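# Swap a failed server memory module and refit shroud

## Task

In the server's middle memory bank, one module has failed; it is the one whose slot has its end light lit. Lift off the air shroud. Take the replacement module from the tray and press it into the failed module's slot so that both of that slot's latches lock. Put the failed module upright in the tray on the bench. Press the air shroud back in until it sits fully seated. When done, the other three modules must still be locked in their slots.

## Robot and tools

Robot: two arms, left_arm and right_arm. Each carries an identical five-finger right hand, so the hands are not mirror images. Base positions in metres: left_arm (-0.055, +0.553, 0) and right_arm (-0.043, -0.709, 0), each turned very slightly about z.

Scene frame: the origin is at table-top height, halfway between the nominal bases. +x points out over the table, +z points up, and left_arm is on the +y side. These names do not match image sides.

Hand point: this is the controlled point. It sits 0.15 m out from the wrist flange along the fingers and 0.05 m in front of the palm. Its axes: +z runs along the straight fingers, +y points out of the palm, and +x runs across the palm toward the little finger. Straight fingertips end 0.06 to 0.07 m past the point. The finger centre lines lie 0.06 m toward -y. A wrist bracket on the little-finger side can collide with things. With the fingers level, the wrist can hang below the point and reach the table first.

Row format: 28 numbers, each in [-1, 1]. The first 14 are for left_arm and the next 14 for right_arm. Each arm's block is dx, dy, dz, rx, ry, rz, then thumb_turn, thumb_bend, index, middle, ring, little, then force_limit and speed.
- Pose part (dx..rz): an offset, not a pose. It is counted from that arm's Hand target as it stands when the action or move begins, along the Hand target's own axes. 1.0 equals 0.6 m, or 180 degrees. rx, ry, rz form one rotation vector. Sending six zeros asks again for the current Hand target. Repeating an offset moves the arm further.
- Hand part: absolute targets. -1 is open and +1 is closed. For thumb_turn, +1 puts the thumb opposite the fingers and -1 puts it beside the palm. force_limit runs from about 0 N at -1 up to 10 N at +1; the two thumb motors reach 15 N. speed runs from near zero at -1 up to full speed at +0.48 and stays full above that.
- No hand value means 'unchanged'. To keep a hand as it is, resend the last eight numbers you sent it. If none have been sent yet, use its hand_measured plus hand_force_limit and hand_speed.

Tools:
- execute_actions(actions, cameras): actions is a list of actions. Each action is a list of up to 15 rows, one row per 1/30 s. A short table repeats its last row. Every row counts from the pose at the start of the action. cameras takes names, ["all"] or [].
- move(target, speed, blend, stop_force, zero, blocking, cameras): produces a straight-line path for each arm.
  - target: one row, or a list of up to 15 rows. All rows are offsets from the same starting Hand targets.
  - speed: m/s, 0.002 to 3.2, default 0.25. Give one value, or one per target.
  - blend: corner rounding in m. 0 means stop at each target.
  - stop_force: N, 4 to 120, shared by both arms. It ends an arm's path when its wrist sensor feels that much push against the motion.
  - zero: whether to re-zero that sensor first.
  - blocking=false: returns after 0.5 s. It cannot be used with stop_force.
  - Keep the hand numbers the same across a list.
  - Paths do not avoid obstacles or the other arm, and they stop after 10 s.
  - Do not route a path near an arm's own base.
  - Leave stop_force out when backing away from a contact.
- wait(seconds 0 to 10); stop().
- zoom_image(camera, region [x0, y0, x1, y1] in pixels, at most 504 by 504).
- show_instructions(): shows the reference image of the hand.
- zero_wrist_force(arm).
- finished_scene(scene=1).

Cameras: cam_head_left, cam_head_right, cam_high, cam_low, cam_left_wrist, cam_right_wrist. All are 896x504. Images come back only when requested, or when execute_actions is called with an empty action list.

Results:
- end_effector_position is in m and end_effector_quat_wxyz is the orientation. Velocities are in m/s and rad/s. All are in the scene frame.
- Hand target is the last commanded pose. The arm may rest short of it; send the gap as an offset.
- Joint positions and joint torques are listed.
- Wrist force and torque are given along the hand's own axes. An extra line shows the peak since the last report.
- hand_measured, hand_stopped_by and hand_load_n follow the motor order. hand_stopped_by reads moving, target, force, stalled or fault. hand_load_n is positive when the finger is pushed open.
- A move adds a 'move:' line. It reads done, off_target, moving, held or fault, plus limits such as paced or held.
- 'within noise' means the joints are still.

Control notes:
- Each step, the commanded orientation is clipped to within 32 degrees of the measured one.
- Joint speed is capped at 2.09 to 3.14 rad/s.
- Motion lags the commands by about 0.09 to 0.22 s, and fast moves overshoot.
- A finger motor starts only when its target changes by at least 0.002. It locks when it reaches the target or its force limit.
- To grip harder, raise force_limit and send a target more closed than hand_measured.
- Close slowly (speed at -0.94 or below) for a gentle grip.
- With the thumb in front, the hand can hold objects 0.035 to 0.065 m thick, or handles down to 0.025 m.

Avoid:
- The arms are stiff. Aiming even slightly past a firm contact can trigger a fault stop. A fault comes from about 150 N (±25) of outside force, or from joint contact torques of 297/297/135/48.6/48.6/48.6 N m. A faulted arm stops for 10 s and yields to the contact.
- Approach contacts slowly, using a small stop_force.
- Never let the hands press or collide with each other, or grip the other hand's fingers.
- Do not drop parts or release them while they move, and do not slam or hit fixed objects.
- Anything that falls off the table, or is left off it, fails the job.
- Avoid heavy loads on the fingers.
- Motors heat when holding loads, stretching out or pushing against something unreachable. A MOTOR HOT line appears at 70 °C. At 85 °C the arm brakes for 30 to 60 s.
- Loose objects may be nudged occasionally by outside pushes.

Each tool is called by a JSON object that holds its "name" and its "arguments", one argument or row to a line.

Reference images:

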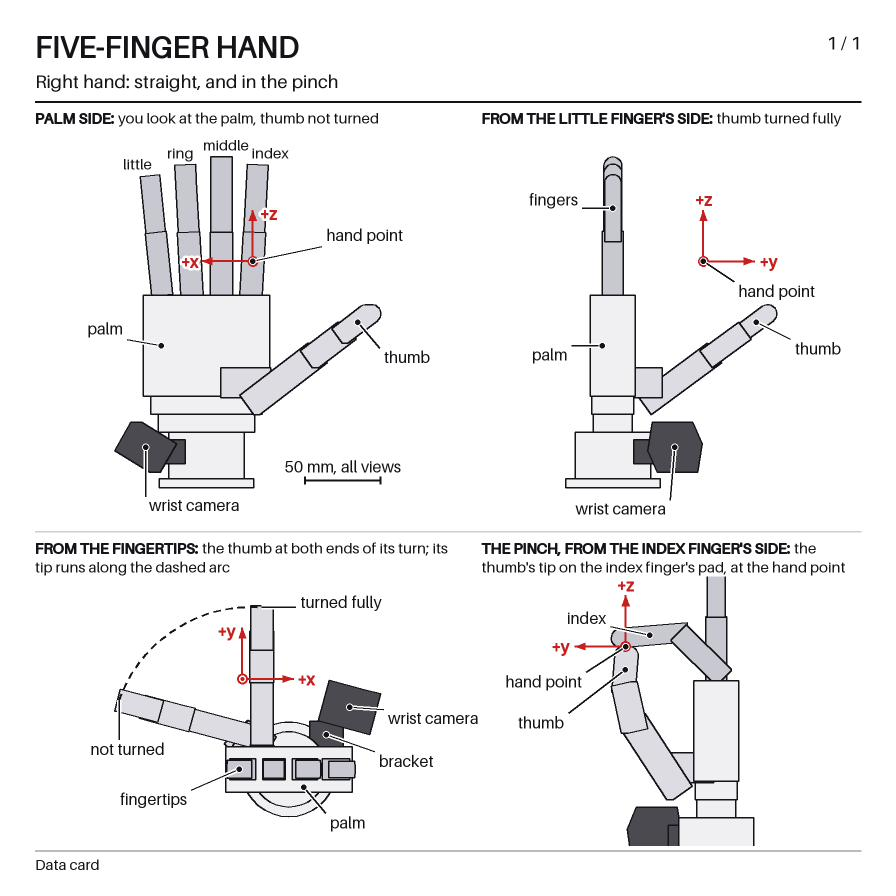

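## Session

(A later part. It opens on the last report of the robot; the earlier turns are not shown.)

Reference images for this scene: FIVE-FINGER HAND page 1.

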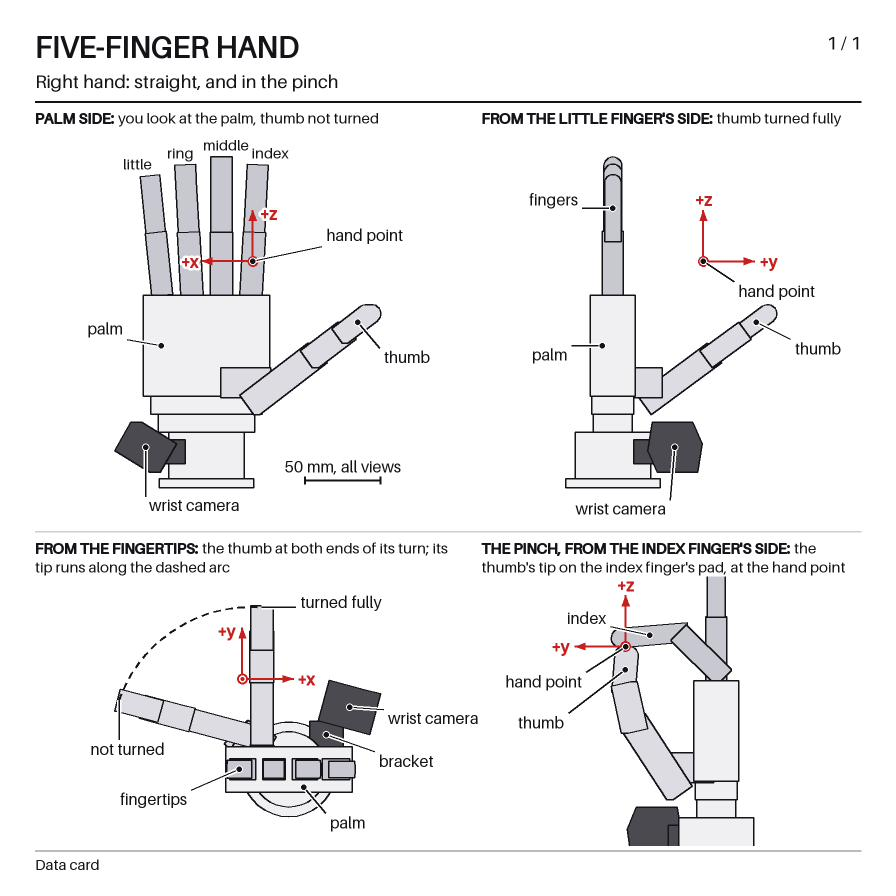

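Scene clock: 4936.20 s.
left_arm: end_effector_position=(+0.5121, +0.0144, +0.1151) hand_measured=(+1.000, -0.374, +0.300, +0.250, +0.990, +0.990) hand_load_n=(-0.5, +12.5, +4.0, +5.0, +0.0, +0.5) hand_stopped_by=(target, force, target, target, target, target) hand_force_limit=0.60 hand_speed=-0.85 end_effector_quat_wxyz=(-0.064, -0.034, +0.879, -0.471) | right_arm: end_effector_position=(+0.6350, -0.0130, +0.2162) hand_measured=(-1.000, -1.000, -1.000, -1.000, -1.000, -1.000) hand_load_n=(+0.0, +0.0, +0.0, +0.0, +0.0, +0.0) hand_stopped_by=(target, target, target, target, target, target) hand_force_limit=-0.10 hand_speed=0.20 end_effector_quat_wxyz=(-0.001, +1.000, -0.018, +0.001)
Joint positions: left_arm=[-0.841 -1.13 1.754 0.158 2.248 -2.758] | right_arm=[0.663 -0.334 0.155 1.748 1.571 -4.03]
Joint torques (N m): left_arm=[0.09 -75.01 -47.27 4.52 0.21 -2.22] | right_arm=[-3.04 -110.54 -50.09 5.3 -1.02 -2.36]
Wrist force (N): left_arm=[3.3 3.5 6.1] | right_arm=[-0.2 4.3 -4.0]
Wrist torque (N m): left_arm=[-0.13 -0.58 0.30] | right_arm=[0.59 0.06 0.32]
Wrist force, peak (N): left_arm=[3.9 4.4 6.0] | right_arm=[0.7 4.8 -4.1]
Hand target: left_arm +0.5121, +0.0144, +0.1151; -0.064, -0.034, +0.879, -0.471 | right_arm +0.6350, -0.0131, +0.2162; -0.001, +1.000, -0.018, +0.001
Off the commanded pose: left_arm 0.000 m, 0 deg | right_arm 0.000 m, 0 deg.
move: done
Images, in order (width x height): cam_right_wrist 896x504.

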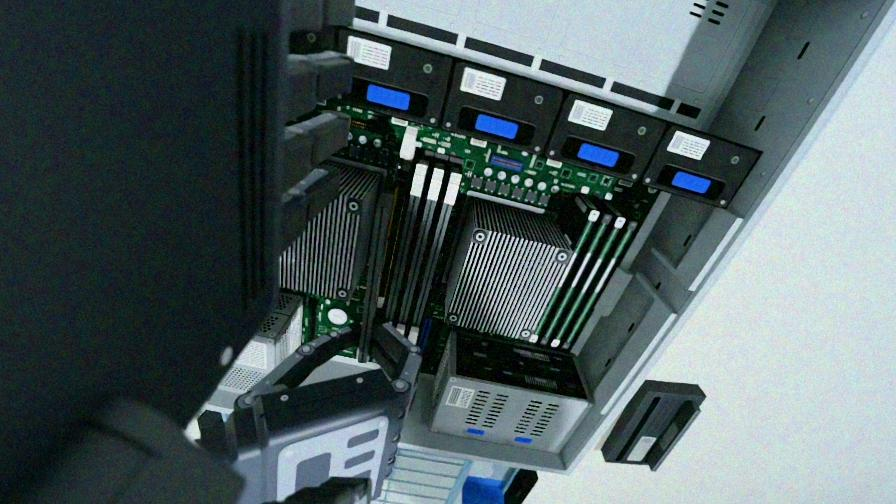

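{"name": "move", "arguments": {
  "target": [-0.0028,0.0002,-0.00106,0.02628,0.00962,0.00641,1,0.15,0.3,0.25,0.99,0.99,0.6,-0.85,0,0,0,0,0,0,-1,-1,-1,-1,-1,-1,-0.1,0.2],
  "speed": 0.03,
  "cameras": ["cam_right_wrist", "cam_left_wrist"]
}}

{"name": "zoom_image", "arguments": {
  "camera": "cam_right_wrist",
  "region": [360, 170, 430, 240]
}}

{"name": "zoom_image", "arguments": {
  "camera": "cam_right_wrist",
  "region": [340, 310, 410, 380]
}}

{"name": "zoom_image", "arguments": {
  "camera": "cam_left_wrist",
  "region": [460, 80, 700, 320]
}}

Scene clock: 4998.03 s.
left_arm: end_effector_position=(+0.5138, +0.0151, +0.1151) hand_measured=(+1.000, -0.374, +0.300, +0.250, +0.990, +0.990) hand_load_n=(-0.5, +12.5, +3.5, +4.5, +0.0, +0.0) hand_stopped_by=(target, force, target, target, target, target) hand_force_limit=0.60 hand_speed=-0.85 end_effector_quat_wxyz=(-0.071, -0.021, +0.858, -0.508) end_effector_velocity=(+0.000, +0.001, -0.001) end_effector_angular_velocity=(+0.005, +0.002, +0.002) | right_arm: end_effector_position=(+0.6350, -0.0131, +0.2162) hand_measured=(-1.000, -1.000, -1.000, -1.000, -1.000, -1.000) hand_load_n=(+0.0, +0.0, +0.0, +0.0, +0.0, +0.0) hand_stopped_by=(target, target, target, target, target, target) hand_force_limit=-0.10 hand_speed=0.20 end_effector_quat_wxyz=(-0.001, +1.000, -0.018, +0.001)
Joint positions: left_arm=[-0.815 -1.132 1.781 0.06 2.326 -2.772] | right_arm=[0.663 -0.334 0.155 1.748 1.57 -4.03]
Joint velocities: left_arm=[0 0 0 0.005 -0.003 0] | right_arm=[within noise]
Joint torques (N m): left_arm=[-7.6 -73.74 -35.39 3.73 -1.29 -1.24] | right_arm=[-10.43 -110.29 -48.26 6.16 -1.4 -3.74]
Wrist force (N): left_arm=[4.2 4.1 5.8] | right_arm=[0.1 4.3 -3.8]
Wrist torque (N m): left_arm=[0.01 -0.73 0.39] | right_arm=[0.59 0.02 0.34]
Wrist force, peak (N): left_arm=[4.2 4.3 6.1] | right_arm=[0.7 4.7 -4.1]
Hand target: left_arm +0.5138, +0.0150, +0.1151; -0.071, -0.021, +0.858, -0.508 | right_arm +0.6350, -0.0131, +0.2162; -0.001, +1.000, -0.018, +0.001
Off the commanded pose: left_arm 0.000 m, 0 deg | right_arm 0.000 m, 0 deg.
move: done
Images, in order (width x height): cam_left_wrist 896x504, cam_right_wrist 896x504.

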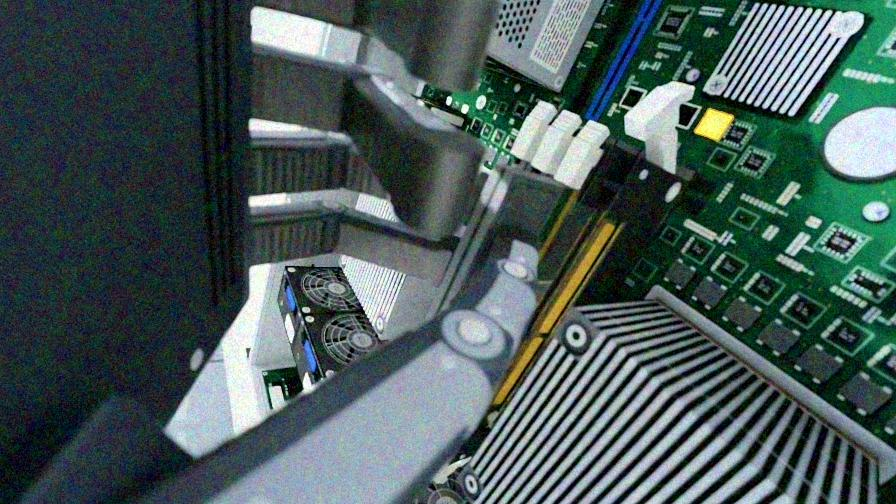

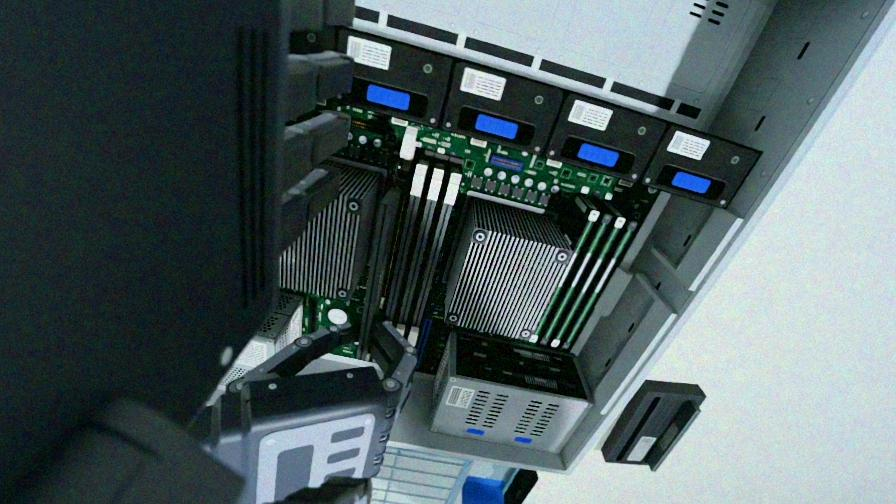

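Scaled by 7.200 from the camera's 896x504 image, which has a finer 1280x720 frame.

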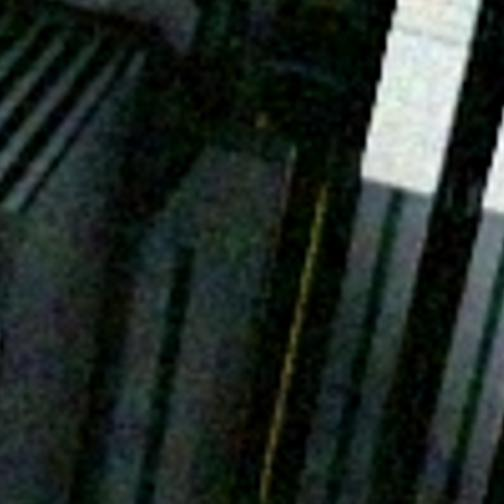

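Scaled by 7.200 from the camera's 896x504 image, which has a finer 1280x720 frame.

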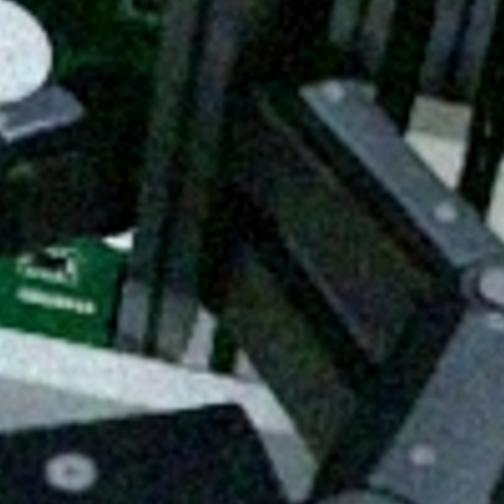

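Scaled by 2.100 from the camera's 896x504 image, which has a finer 1280x720 frame.

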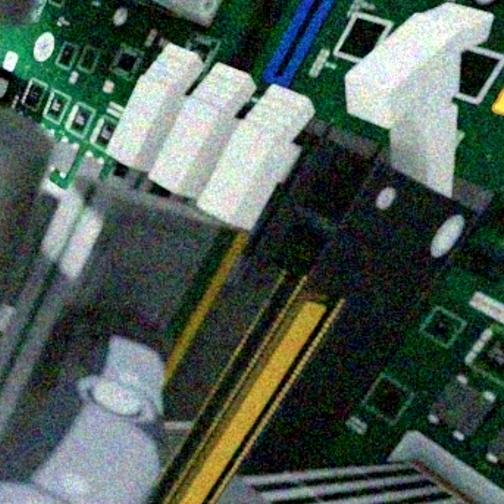

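{"name": "move", "arguments": {
  "target": [-0.00477,0.02896,0.01577,0,0,0,1,0.15,0.3,0.25,0.99,0.99,0.6,-0.85,0,0,0,0,0,0,-1,-1,-1,-1,-1,-1,-0.1,0.2],
  "speed": 0.02,
  "stop_force": 4,
  "cameras": ["cam_right_wrist", "cam_left_wrist"]
}}

{"name": "zoom_image", "arguments": {
  "camera": "cam_right_wrist",
  "region": [360, 170, 430, 240]
}}

{"name": "zoom_image", "arguments": {
  "camera": "cam_left_wrist",
  "region": [460, 80, 700, 320]
}}

Scene clock: 5017.67 s.
left_arm: end_effector_position=(+0.5138, +0.0151, +0.0951) hand_measured=(+1.000, -0.374, +0.300, +0.250, +0.990, +0.990) hand_load_n=(-1.0, +12.0, +3.5, +5.0, +0.0, +0.0) hand_stopped_by=(target, force, target, target, target, target) hand_force_limit=0.60 hand_speed=-0.85 end_effector_quat_wxyz=(-0.071, -0.021, +0.858, -0.508) | right_arm: end_effector_position=(+0.6350, -0.0131, +0.2162) hand_measured=(-1.000, -1.000, -1.000, -1.000, -1.000, -1.000) hand_load_n=(+0.0, +0.0, +0.0, +0.0, +0.0, +0.0) hand_stopped_by=(target, target, target, target, target, target) hand_force_limit=-0.10 hand_speed=0.20 end_effector_quat_wxyz=(-0.001, +1.000, -0.018, +0.001)
Joint positions: left_arm=[-0.815 -1.111 1.793 0.028 2.326 -2.772] | right_arm=[0.663 -0.334 0.155 1.748 1.57 -4.03]
Joint torques (N m): left_arm=[4.78 -74.9 -46.14 4.17 2.17 3.14] | right_arm=[-8.48 -113.28 -42.79 5.35 -0.81 -2.88]
Wrist force (N): left_arm=[4.2 3.6 5.3] | right_arm=[0.1 4.4 -3.7]
Wrist torque (N m): left_arm=[-0.05 -0.73 0.45] | right_arm=[0.59 0.01 0.35]
Wrist force, peak (N): left_arm=[4.0 4.7 6.5] | right_arm=[0.4 4.3 -4.4]
Hand target: left_arm +0.5138, +0.0151, +0.0951; -0.071, -0.021, +0.858, -0.508 | right_arm +0.6350, -0.0131, +0.2162; -0.001, +1.000, -0.018, +0.001
Off the commanded pose: left_arm 0.000 m, 0 deg | right_arm 0.000 m, 0 deg.
move: done
Images, in order (width x height): cam_left_wrist 896x504, cam_right_wrist 896x504.

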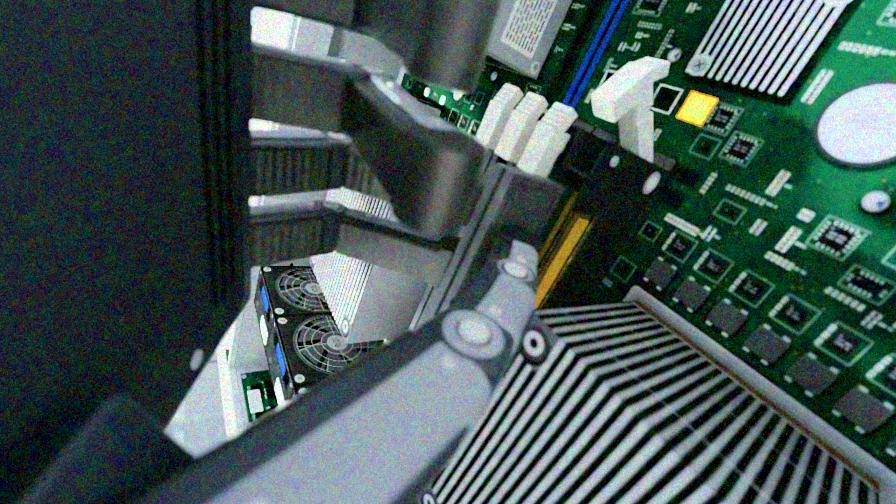

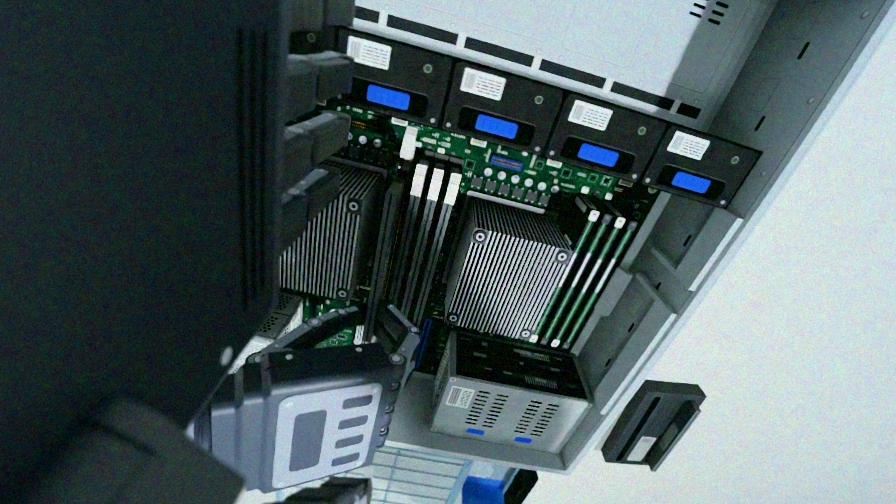

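Scaled by 7.200 from the camera's 896x504 image, which has a finer 1280x720 frame.

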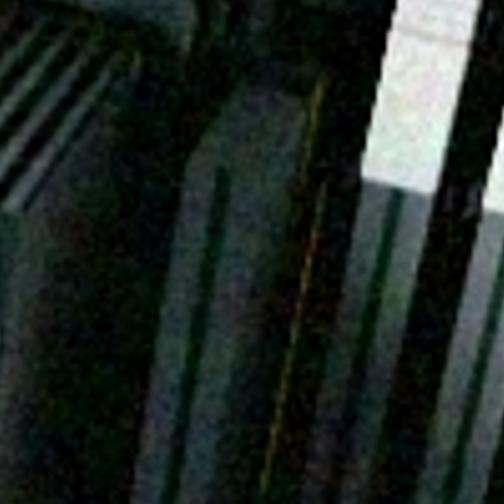

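Scaled by 2.100 from the camera's 896x504 image, which has a finer 1280x720 frame.

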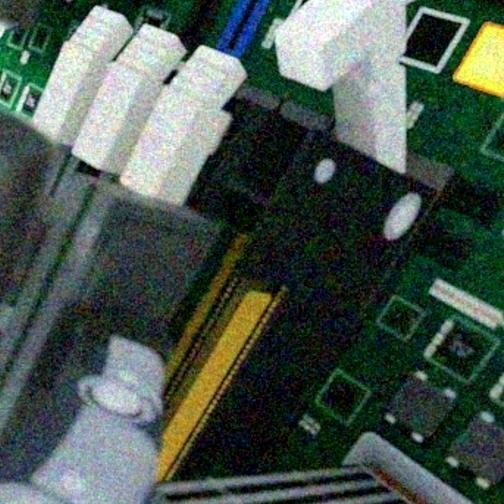

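{"name": "zoom_image", "arguments": {
  "camera": "cam_left_wrist",
  "region": [520, 170, 640, 290]
}}

{"name": "zoom_image", "arguments": {
  "camera": "cam_right_wrist",
  "region": [340, 280, 410, 350]
}}

Scaled by 4.200 from the camera's 896x504 image, which has a finer 1280x720 frame.

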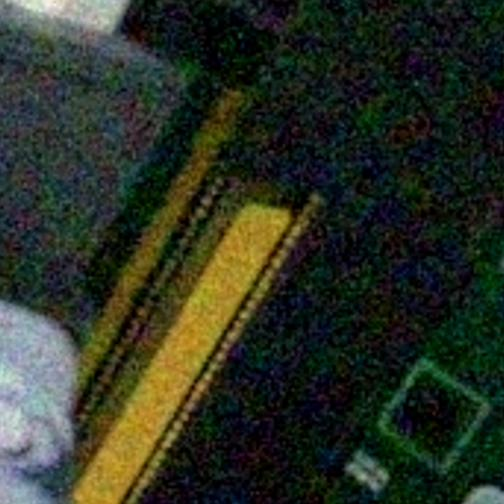

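Scaled by 7.200 from the camera's 896x504 image, which has a finer 1280x720 frame.

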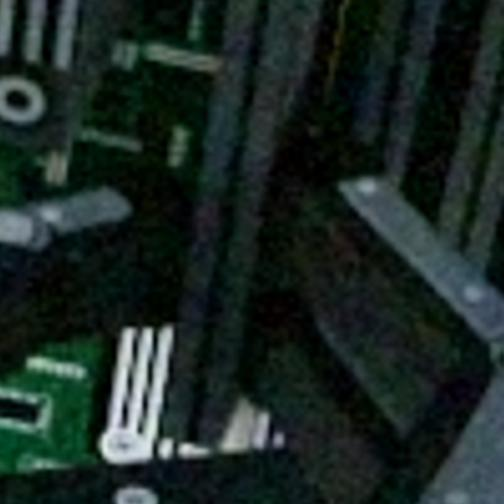

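{"name": "move", "arguments": {
  "target": [-0.00239,0.01448,0.00789,0,0,0,1,0.15,0.3,0.25,0.99,0.99,0.6,-0.85,0,0,0,0,0,0,-1,-1,-1,-1,-1,-1,-0.1,0.2],
  "speed": 0.006,
  "stop_force": 4,
  "cameras": ["cam_right_wrist", "cam_left_wrist"]
}}

{"name": "zoom_image", "arguments": {
  "camera": "cam_right_wrist",
  "region": [360, 160, 430, 230]
}}

{"name": "zoom_image", "arguments": {
  "camera": "cam_left_wrist",
  "region": [500, 110, 660, 270]
}}

Scene clock: 5146.20 s.
left_arm: end_effector_position=(+0.5138, +0.0151, +0.0851) hand_measured=(+1.000, -0.374, +0.300, +0.250, +0.990, +0.990) hand_load_n=(-1.0, +11.0, +5.0, +5.5, +0.0, +0.0) hand_stopped_by=(target, force, target, target, target, target) hand_force_limit=0.60 hand_speed=-0.85 end_effector_quat_wxyz=(-0.071, -0.021, +0.858, -0.508) | right_arm: end_effector_position=(+0.6350, -0.0131, +0.2162) hand_measured=(-1.000, -1.000, -1.000, -1.000, -1.000, -1.000) hand_load_n=(+0.0, -0.5, +0.0, +0.0, +0.0, +0.0) hand_stopped_by=(target, target, target, target, target, target) hand_force_limit=-0.10 hand_speed=0.20 end_effector_quat_wxyz=(-0.001, +1.000, -0.018, +0.001)
Joint positions: left_arm=[-0.815 -1.1 1.798 0.012 2.326 -2.772] | right_arm=[0.663 -0.334 0.155 1.748 1.57 -4.03]
Joint torques (N m): left_arm=[6.45 -69.97 -26.68 1.44 1.96 3.64] | right_arm=[-7.05 -117.31 -37.28 4.41 -0.23 -2.13]
Wrist force (N): left_arm=[8.4 1.6 4.8] | right_arm=[-0.1 4.2 -3.6]
Wrist torque (N m): left_arm=[-0.19 -0.78 0.39] | right_arm=[0.56 0.05 0.32]
Wrist force, peak (N): left_arm=[8.9 1.6 4.8] | right_arm=[0.1 4.8 -4.2]
Hand target: left_arm +0.5138, +0.0151, +0.0851; -0.071, -0.021, +0.858, -0.508 | right_arm +0.6350, -0.0131, +0.2162; -0.001, +1.000, -0.018, +0.001
Off the commanded pose: left_arm 0.000 m, 0 deg | right_arm 0.000 m, 0 deg.
move: done
Images, in order (width x height): cam_left_wrist 896x504, cam_right_wrist 896x504.

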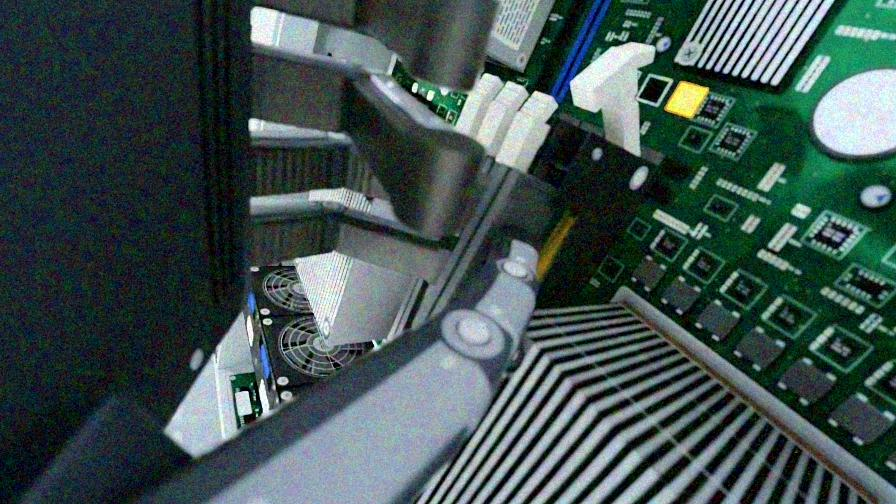

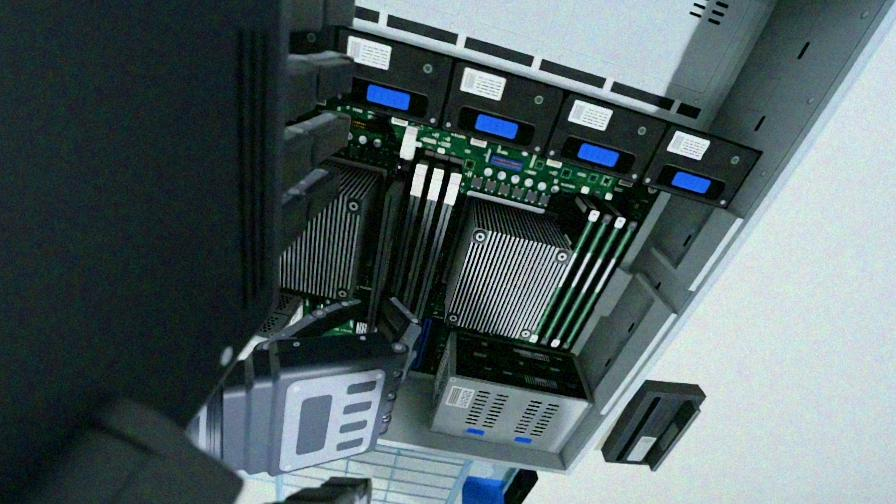

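Scaled by 7.200 from the camera's 896x504 image, which has a finer 1280x720 frame.

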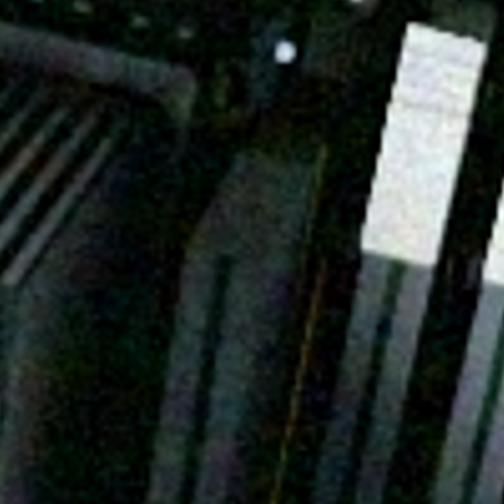

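Scaled by 3.150 from the camera's 896x504 image, which has a finer 1280x720 frame.

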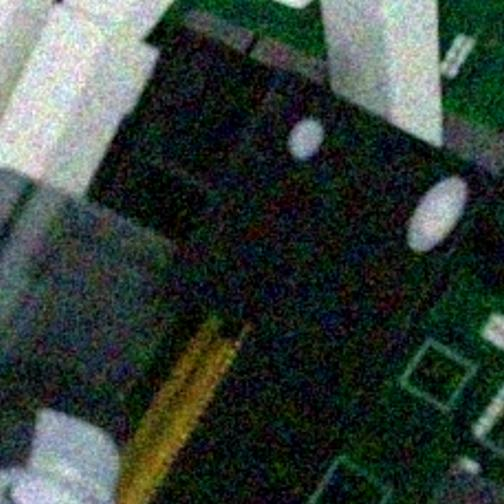

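{"name": "move", "arguments": {
  "target": [0.00132,0.00014,0.00013,0,0,0,1,0.15,0.3,0.25,0.99,0.99,0.6,-0.85,0,0,0,0,0,0,-1,-1,-1,-1,-1,-1,-0.1,0.2],
  "speed": 0.01
}}

Scene clock: 5154.83 s.
left_arm: end_effector_position=(+0.5130, +0.0151, +0.0851) hand_measured=(+1.000, -0.374, +0.300, +0.250, +0.990, +0.990) hand_load_n=(+0.5, +11.0, +5.0, +6.0, +0.0, +0.0) hand_stopped_by=(target, force, target, target, target, target) hand_force_limit=0.60 hand_speed=-0.85 end_effector_quat_wxyz=(-0.071, -0.021, +0.858, -0.508) | right_arm: end_effector_position=(+0.6350, -0.0131, +0.2162) hand_measured=(-1.000, -1.000, -1.000, -1.000, -1.000, -1.000) hand_load_n=(+0.0, +0.0, +0.0, +0.0, +0.0, +0.0) hand_stopped_by=(target, target, target, target, target, target) hand_force_limit=-0.10 hand_speed=0.20 end_effector_quat_wxyz=(-0.001, +1.000, -0.018, +0.001)
Joint positions: left_arm=[-0.816 -1.101 1.8 0.011 2.325 -2.772] | right_arm=[0.663 -0.334 0.155 1.748 1.57 -4.03]
Joint torques (N m): left_arm=[-13.08 -71.9 -23.13 -0.44 -0.66 -3.09] | right_arm=[-4.58 -119.62 -34.15 3.87 0.43 -1.63]
Wrist force (N): left_arm=[3.6 3.6 4.6] | right_arm=[0.2 4.2 -3.6]
Wrist torque (N m): left_arm=[-0.07 -0.65 0.47] | right_arm=[0.56 0.00 0.34]
Wrist force, peak (N): left_arm=[8.4 3.6 5.2] | right_arm=[0.2 4.7 -4.0]
Hand target: left_arm +0.5130, +0.0151, +0.0851; -0.071, -0.021, +0.858, -0.508 | right_arm +0.6350, -0.0131, +0.2162; -0.001, +1.000, -0.018, +0.001
Off the commanded pose: left_arm 0.000 m, 0 deg | right_arm 0.000 m, 0 deg.
move: done

{"name": "move", "arguments": {
  "target": [-0.00134,0.00811,0.00442,0,0,0,1,0.15,0.3,0.25,0.99,0.99,0.6,-0.85,0,0,0,0,0,0,-1,-1,-1,-1,-1,-1,-0.1,0.2],
  "speed": 0.005,
  "stop_force": 4,
  "cameras": ["cam_right_wrist", "cam_left_wrist"]
}}

{"name": "zoom_image", "arguments": {
  "camera": "cam_right_wrist",
  "region": [360, 150, 430, 220]
}}

{"name": "zoom_image", "arguments": {
  "camera": "cam_left_wrist",
  "region": [500, 110, 660, 270]
}}

Scene clock: 5164.47 s.
left_arm: end_effector_position=(+0.5130, +0.0151, +0.0806) hand_measured=(+1.000, -0.374, +0.300, +0.250, +0.990, +0.990) hand_load_n=(-3.5, +11.0, +5.5, +5.5, +0.0, +0.0) hand_stopped_by=(target, force, target, target, target, target) hand_force_limit=0.60 hand_speed=-0.85 end_effector_quat_wxyz=(-0.071, -0.021, +0.858, -0.508) | right_arm: end_effector_position=(+0.6350, -0.0131, +0.2162) hand_measured=(-1.000, -1.000, -1.000, -1.000, -1.000, -1.000) hand_load_n=(+0.0, +0.0, +0.0, -0.5, +0.0, +0.0) hand_stopped_by=(target, target, target, target, target, target) hand_force_limit=-0.10 hand_speed=0.20 end_effector_quat_wxyz=(-0.001, +1.000, -0.018, +0.001)
Joint positions: left_arm=[-0.816 -1.096 1.802 0.004 2.325 -2.772] | right_arm=[0.663 -0.334 0.155 1.748 1.57 -4.03]
Joint torques (N m): left_arm=[-4.87 -75.73 -46.24 1.37 0.77 0.66] | right_arm=[-3.72 -121.78 -34.63 2.76 0.64 -1.01]
Wrist force (N): left_arm=[12.8 2.4 5.2] | right_arm=[0.6 4.4 -3.6]
Wrist torque (N m): left_arm=[-0.09 -1.02 0.38] | right_arm=[0.58 -0.06 0.37]
Wrist force, peak (N): left_arm=[12.7 2.8 6.3] | right_arm=[0.0 4.7 -4.0]
Hand target: left_arm +0.5130, +0.0151, +0.0806; -0.071, -0.021, +0.858, -0.508 (not the last commanded pose) | right_arm +0.6350, -0.0131, +0.2162; -0.001, +1.000, -0.018, +0.001
Off the commanded pose: left_arm 0.001 m, 0 deg | right_arm 0.000 m, 0 deg.
move: contact (left_arm)
Images, in order (width x height): cam_left_wrist 896x504, cam_right_wrist 896x504.

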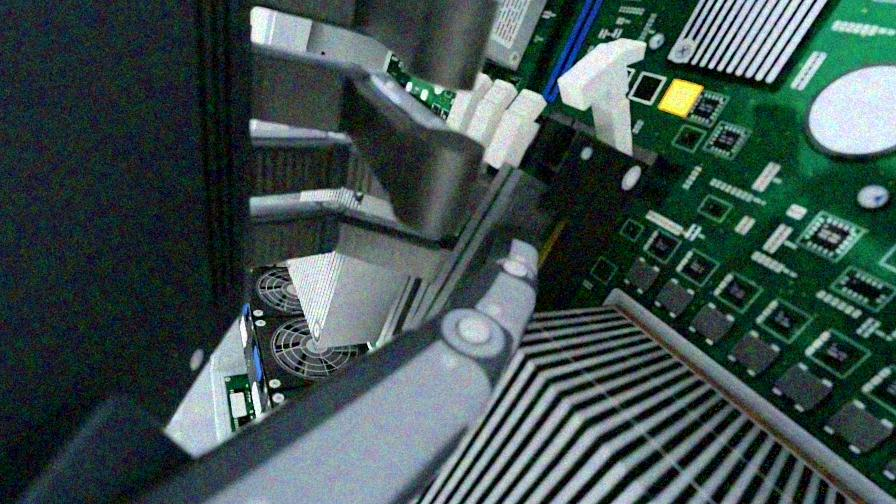

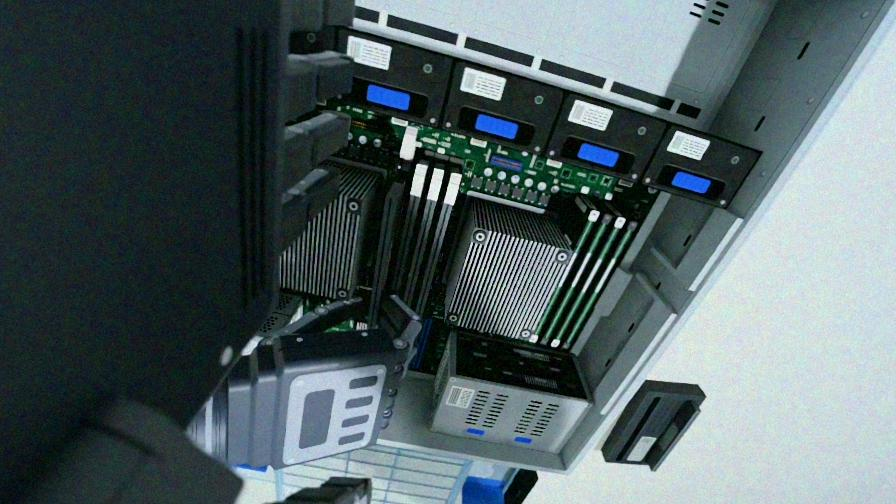

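Scaled by 7.200 from the camera's 896x504 image, which has a finer 1280x720 frame.

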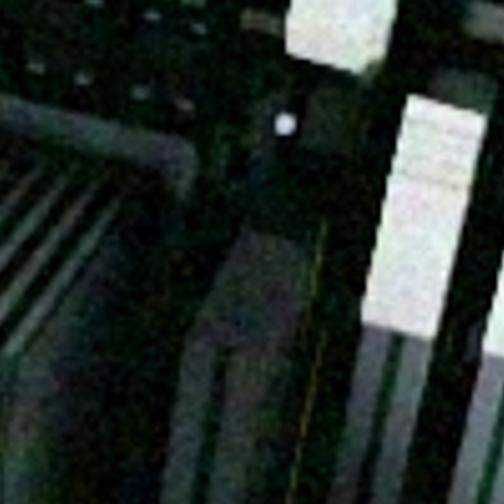

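Scaled by 3.150 from the camera's 896x504 image, which has a finer 1280x720 frame.

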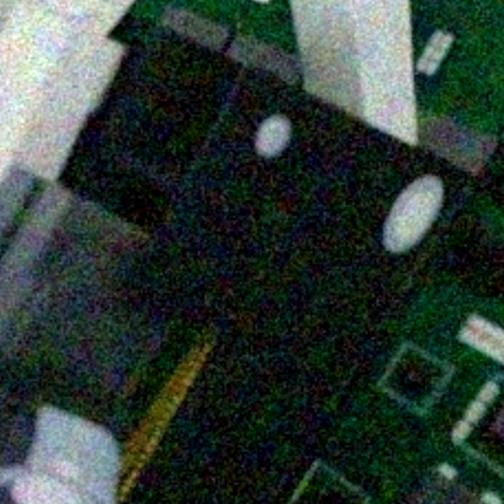

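{"name": "move", "arguments": {
  "target": [0.00165,0.00018,0.00017,0,0,0,1,0.15,0.3,0.25,0.99,0.99,0.6,-0.85,0,0,0,0,0,0,-1,-1,-1,-1,-1,-1,-0.1,0.2],
  "speed": 0.01
}}

Scene clock: 5170.20 s.
left_arm: end_effector_position=(+0.5120, +0.0151, +0.0806) hand_measured=(+1.000, -0.374, +0.300, +0.250, +0.990, +0.990) hand_load_n=(-0.5, +11.0, +5.0, +5.5, +0.0, +0.5) hand_stopped_by=(target, force, target, target, target, target) hand_force_limit=0.60 hand_speed=-0.85 end_effector_quat_wxyz=(-0.071, -0.021, +0.858, -0.508) | right_arm: end_effector_position=(+0.6350, -0.0131, +0.2162) hand_measured=(-1.000, -1.000, -1.000, -1.000, -1.000, -1.000) hand_load_n=(+0.0, +0.0, +0.0, +0.0, +0.0, +0.0) hand_stopped_by=(target, target, target, target, target, target) hand_force_limit=-0.10 hand_speed=0.20 end_effector_quat_wxyz=(-0.001, +1.000, -0.018, +0.001)
Joint positions: left_arm=[-0.817 -1.098 1.804 0.002 2.324 -2.774] | right_arm=[0.663 -0.334 0.155 1.748 1.57 -4.03]
Joint torques (N m): left_arm=[-8.51 -68.15 -22.59 -0.72 -0.06 -2.83] | right_arm=[-2.14 -121.55 -34.3 2.37 0.62 -0.39]
Wrist force (N): left_arm=[4.0 3.6 4.6] | right_arm=[0.3 4.3 -3.7]
Wrist torque (N m): left_arm=[-0.08 -0.69 0.46] | right_arm=[0.59 -0.02 0.36]
Wrist force, peak (N): left_arm=[12.8 2.8 5.5] | right_arm=[0.1 4.8 -3.9]
Hand target: left_arm +0.5120, +0.0151, +0.0806; -0.071, -0.021, +0.858, -0.508 | right_arm +0.6350, -0.0131, +0.2162; -0.001, +1.000, -0.018, +0.001
Off the commanded pose: left_arm 0.000 m, 0 deg | right_arm 0.000 m, 0 deg.
move: done

{"name": "move", "arguments": {
  "target": [-0.0005,0.00304,0.00166,0,0,0,1,0.15,0.3,0.25,0.99,0.99,0.6,-0.85,0,0,0,0,0,0,-1,-1,-1,-1,-1,-1,-0.1,0.2],
  "speed": 0.005,
  "stop_force": 4
}}

Scene clock: 5173.70 s.
left_arm: end_effector_position=(+0.5120, +0.0151, +0.0785) hand_measured=(+1.000, -0.374, +0.300, +0.250, +0.990, +0.990) hand_load_n=(-1.0, +11.5, +5.0, +5.5, +0.0, +0.0) hand_stopped_by=(target, force, target, target, target, target) hand_force_limit=0.60 hand_speed=-0.85 end_effector_quat_wxyz=(-0.071, -0.021, +0.858, -0.508) | right_arm: end_effector_position=(+0.6350, -0.0131, +0.2162) hand_measured=(-1.000, -1.000, -1.000, -1.000, -1.000, -1.000) hand_load_n=(+0.0, +0.0, +0.0, +0.0, +0.0, +0.0) hand_stopped_by=(target, target, target, target, target, target) hand_force_limit=-0.10 hand_speed=0.20 end_effector_quat_wxyz=(-0.001, +1.000, -0.018, +0.001)
Joint positions: left_arm=[-0.817 -1.095 1.805 -0.001 2.324 -2.774] | right_arm=[0.663 -0.334 0.155 1.748 1.57 -4.03]
Joint torques (N m): left_arm=[3.95 -67.61 -24.73 2.02 2.13 3.5] | right_arm=[-0.54 -121.82 -34.57 2.54 0.59 0.39]
Wrist force (N): left_arm=[6.3 2.5 4.9] | right_arm=[0.2 4.5 -4.1]
Wrist torque (N m): left_arm=[-0.03 -0.74 0.47] | right_arm=[0.65 0.01 0.36]
Wrist force, peak (N): left_arm=[6.5 2.9 5.8] | right_arm=[0.2 4.9 -3.9]
Hand target: left_arm +0.5120, +0.0151, +0.0785; -0.071, -0.021, +0.858, -0.508 | right_arm +0.6350, -0.0131, +0.2162; -0.001, +1.000, -0.018, +0.001
Off the commanded pose: left_arm 0.000 m, 0 deg | right_arm 0.000 m, 0 deg.
move: done

{"name": "move", "arguments": {
  "target": [0.00035,0.00195,0.00109,0,0,0,1,0.15,0.3,0.25,0.99,0.99,0.6,-0.85,0,0,0,0,0,0,-1,-1,-1,-1,-1,-1,-0.1,0.2],
  "speed": 0.004,
  "stop_force": 4
}}

Scene clock: 5206.63 s.
left_arm: end_effector_position=(+0.5117, +0.0151, +0.0776) hand_measured=(+1.000, -0.374, +0.300, +0.250, +0.990, +0.990) hand_load_n=(-0.5, +11.5, +4.5, +4.5, +0.0, +0.0) hand_stopped_by=(target, force, target, target, target, target) hand_force_limit=0.60 hand_speed=-0.85 end_effector_quat_wxyz=(-0.071, -0.020, +0.858, -0.508) | right_arm: end_effector_position=(+0.6350, -0.0131, +0.2162) hand_measured=(-1.000, -1.000, -1.000, -1.000, -1.000, -1.000) hand_load_n=(+0.0, +0.0, +0.0, +0.0, +0.0, +0.0) hand_stopped_by=(target, target, target, target, target, target) hand_force_limit=-0.10 hand_speed=0.20 end_effector_quat_wxyz=(-0.001, +1.000, -0.018, +0.001)
Joint positions: left_arm=[-0.817 -1.095 1.806 -0.003 2.324 -2.774] | right_arm=[0.663 -0.334 0.155 1.748 1.57 -4.03]
Joint torques (N m): left_arm=[2.51 -67.1 -37.14 4.15 1.22 3.48] | right_arm=[1.84 -120.84 -34.06 2.51 0.75 0.89]
Wrist force (N): left_arm=[3.9 -2.5 2.2] | right_arm=[-0.2 4.6 -3.8]
Wrist torque (N m): left_arm=[-0.09 -0.64 0.36] | right_arm=[0.63 0.06 0.33]
Wrist force, peak (N): left_arm=[6.8 2.1 5.7] | right_arm=[0.1 4.7 -4.2]
Hand target: left_arm +0.5118, +0.0150, +0.0777; -0.071, -0.020, +0.858, -0.508 (not the last commanded pose) | right_arm +0.6350, -0.0131, +0.2162; -0.001, +1.000, -0.018, +0.001
Off the commanded pose: left_arm 0.000 m, 0 deg | right_arm 0.000 m, 0 deg.
move: contact (left_arm)

{"name": "execute_actions", "arguments": {
  "actions": [],
  "cameras": ["cam_right_wrist", "cam_left_wrist"]
}}

{"name": "zoom_image", "arguments": {
  "camera": "cam_right_wrist",
  "region": [360, 150, 430, 220]
}}

{"name": "zoom_image", "arguments": {
  "camera": "cam_right_wrist",
  "region": [350, 270, 420, 340]
}}

{"name": "zoom_image", "arguments": {
  "camera": "cam_left_wrist",
  "region": [440, 80, 660, 300]
}}

Scene clock: 5216.87 s.
left_arm: end_effector_position=(+0.5118, +0.0150, +0.0777) hand_measured=(+1.000, -0.374, +0.300, +0.250, +0.990, +0.990) hand_load_n=(-0.5, +11.5, +4.5, +4.5, +0.0, +0.0) hand_stopped_by=(target, force, target, target, target, target) hand_force_limit=0.60 hand_speed=-0.85 end_effector_quat_wxyz=(-0.071, -0.020, +0.858, -0.508) | right_arm: end_effector_position=(+0.6350, -0.0131, +0.2162) hand_measured=(-1.000, -1.000, -1.000, -1.000, -1.000, -1.000) hand_load_n=(+0.0, +0.0, +0.0, +0.0, +0.0, +0.0) hand_stopped_by=(target, target, target, target, target, target) hand_force_limit=-0.10 hand_speed=0.20 end_effector_quat_wxyz=(-0.001, +1.000, -0.018, +0.001)
Joint positions: left_arm=[-0.817 -1.095 1.806 -0.003 2.324 -2.774] | right_arm=[0.663 -0.334 0.155 1.748 1.57 -4.03]
Joint velocities: within noise
Joint torques (N m): left_arm=[6.87 -72.38 -41.05 4.71 1.75 4.43] | right_arm=[2.79 -121.13 -34.3 2.52 0.69 1.38]
Motor temperatures (°C): left_arm=[32 33 35 34 31 35] | right_arm=[27 31 31 36 38 37]
Wrist force (N): left_arm=[4.3 -1.9 2.6] | right_arm=[0.3 4.5 -3.8]
Wrist torque (N m): left_arm=[-0.06 -0.69 0.39] | right_arm=[0.61 -0.01 0.36]
Wrist force, peak (N): left_arm=[4.6 -2.4 2.8] | right_arm=[0.1 4.8 -4.0]
Hand target: left_arm +0.5118, +0.0150, +0.0777; -0.071, -0.020, +0.858, -0.508 (not the last commanded pose) | right_arm +0.6350, -0.0131, +0.2162; -0.001, +1.000, -0.018, +0.001
Off the commanded pose: left_arm 0.001 m, 0 deg | right_arm 0.000 m, 0 deg.
Images, in order (width x height): cam_left_wrist 896x504, cam_right_wrist 896x504.

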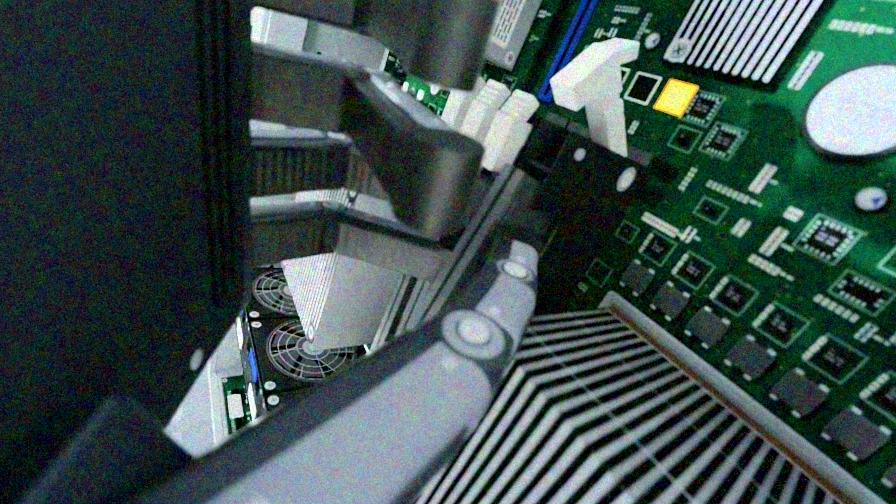

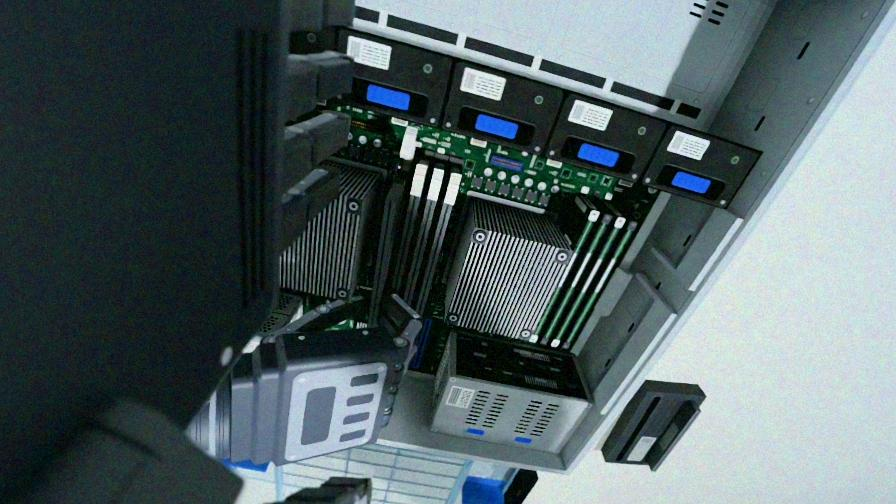

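Scaled by 7.200 from the camera's 896x504 image, which has a finer 1280x720 frame.

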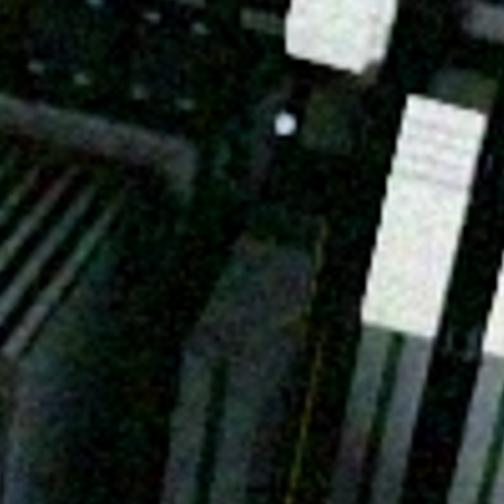

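Scaled by 7.200 from the camera's 896x504 image, which has a finer 1280x720 frame.

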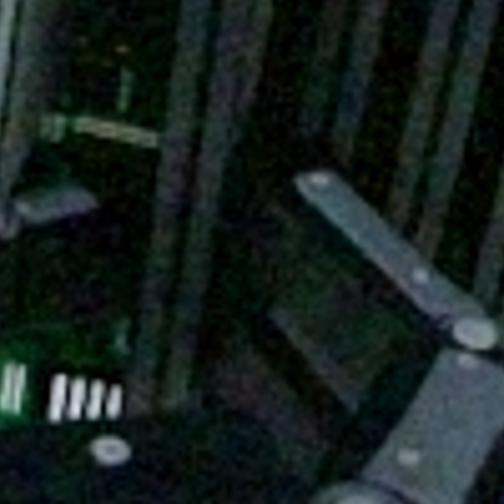

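Scaled by 2.291 from the camera's 896x504 image, which has a finer 1280x720 frame.

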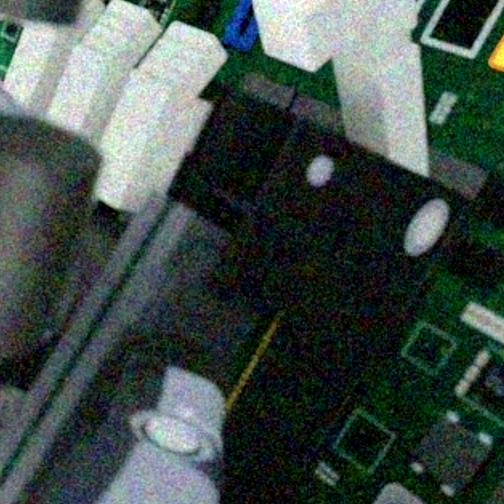

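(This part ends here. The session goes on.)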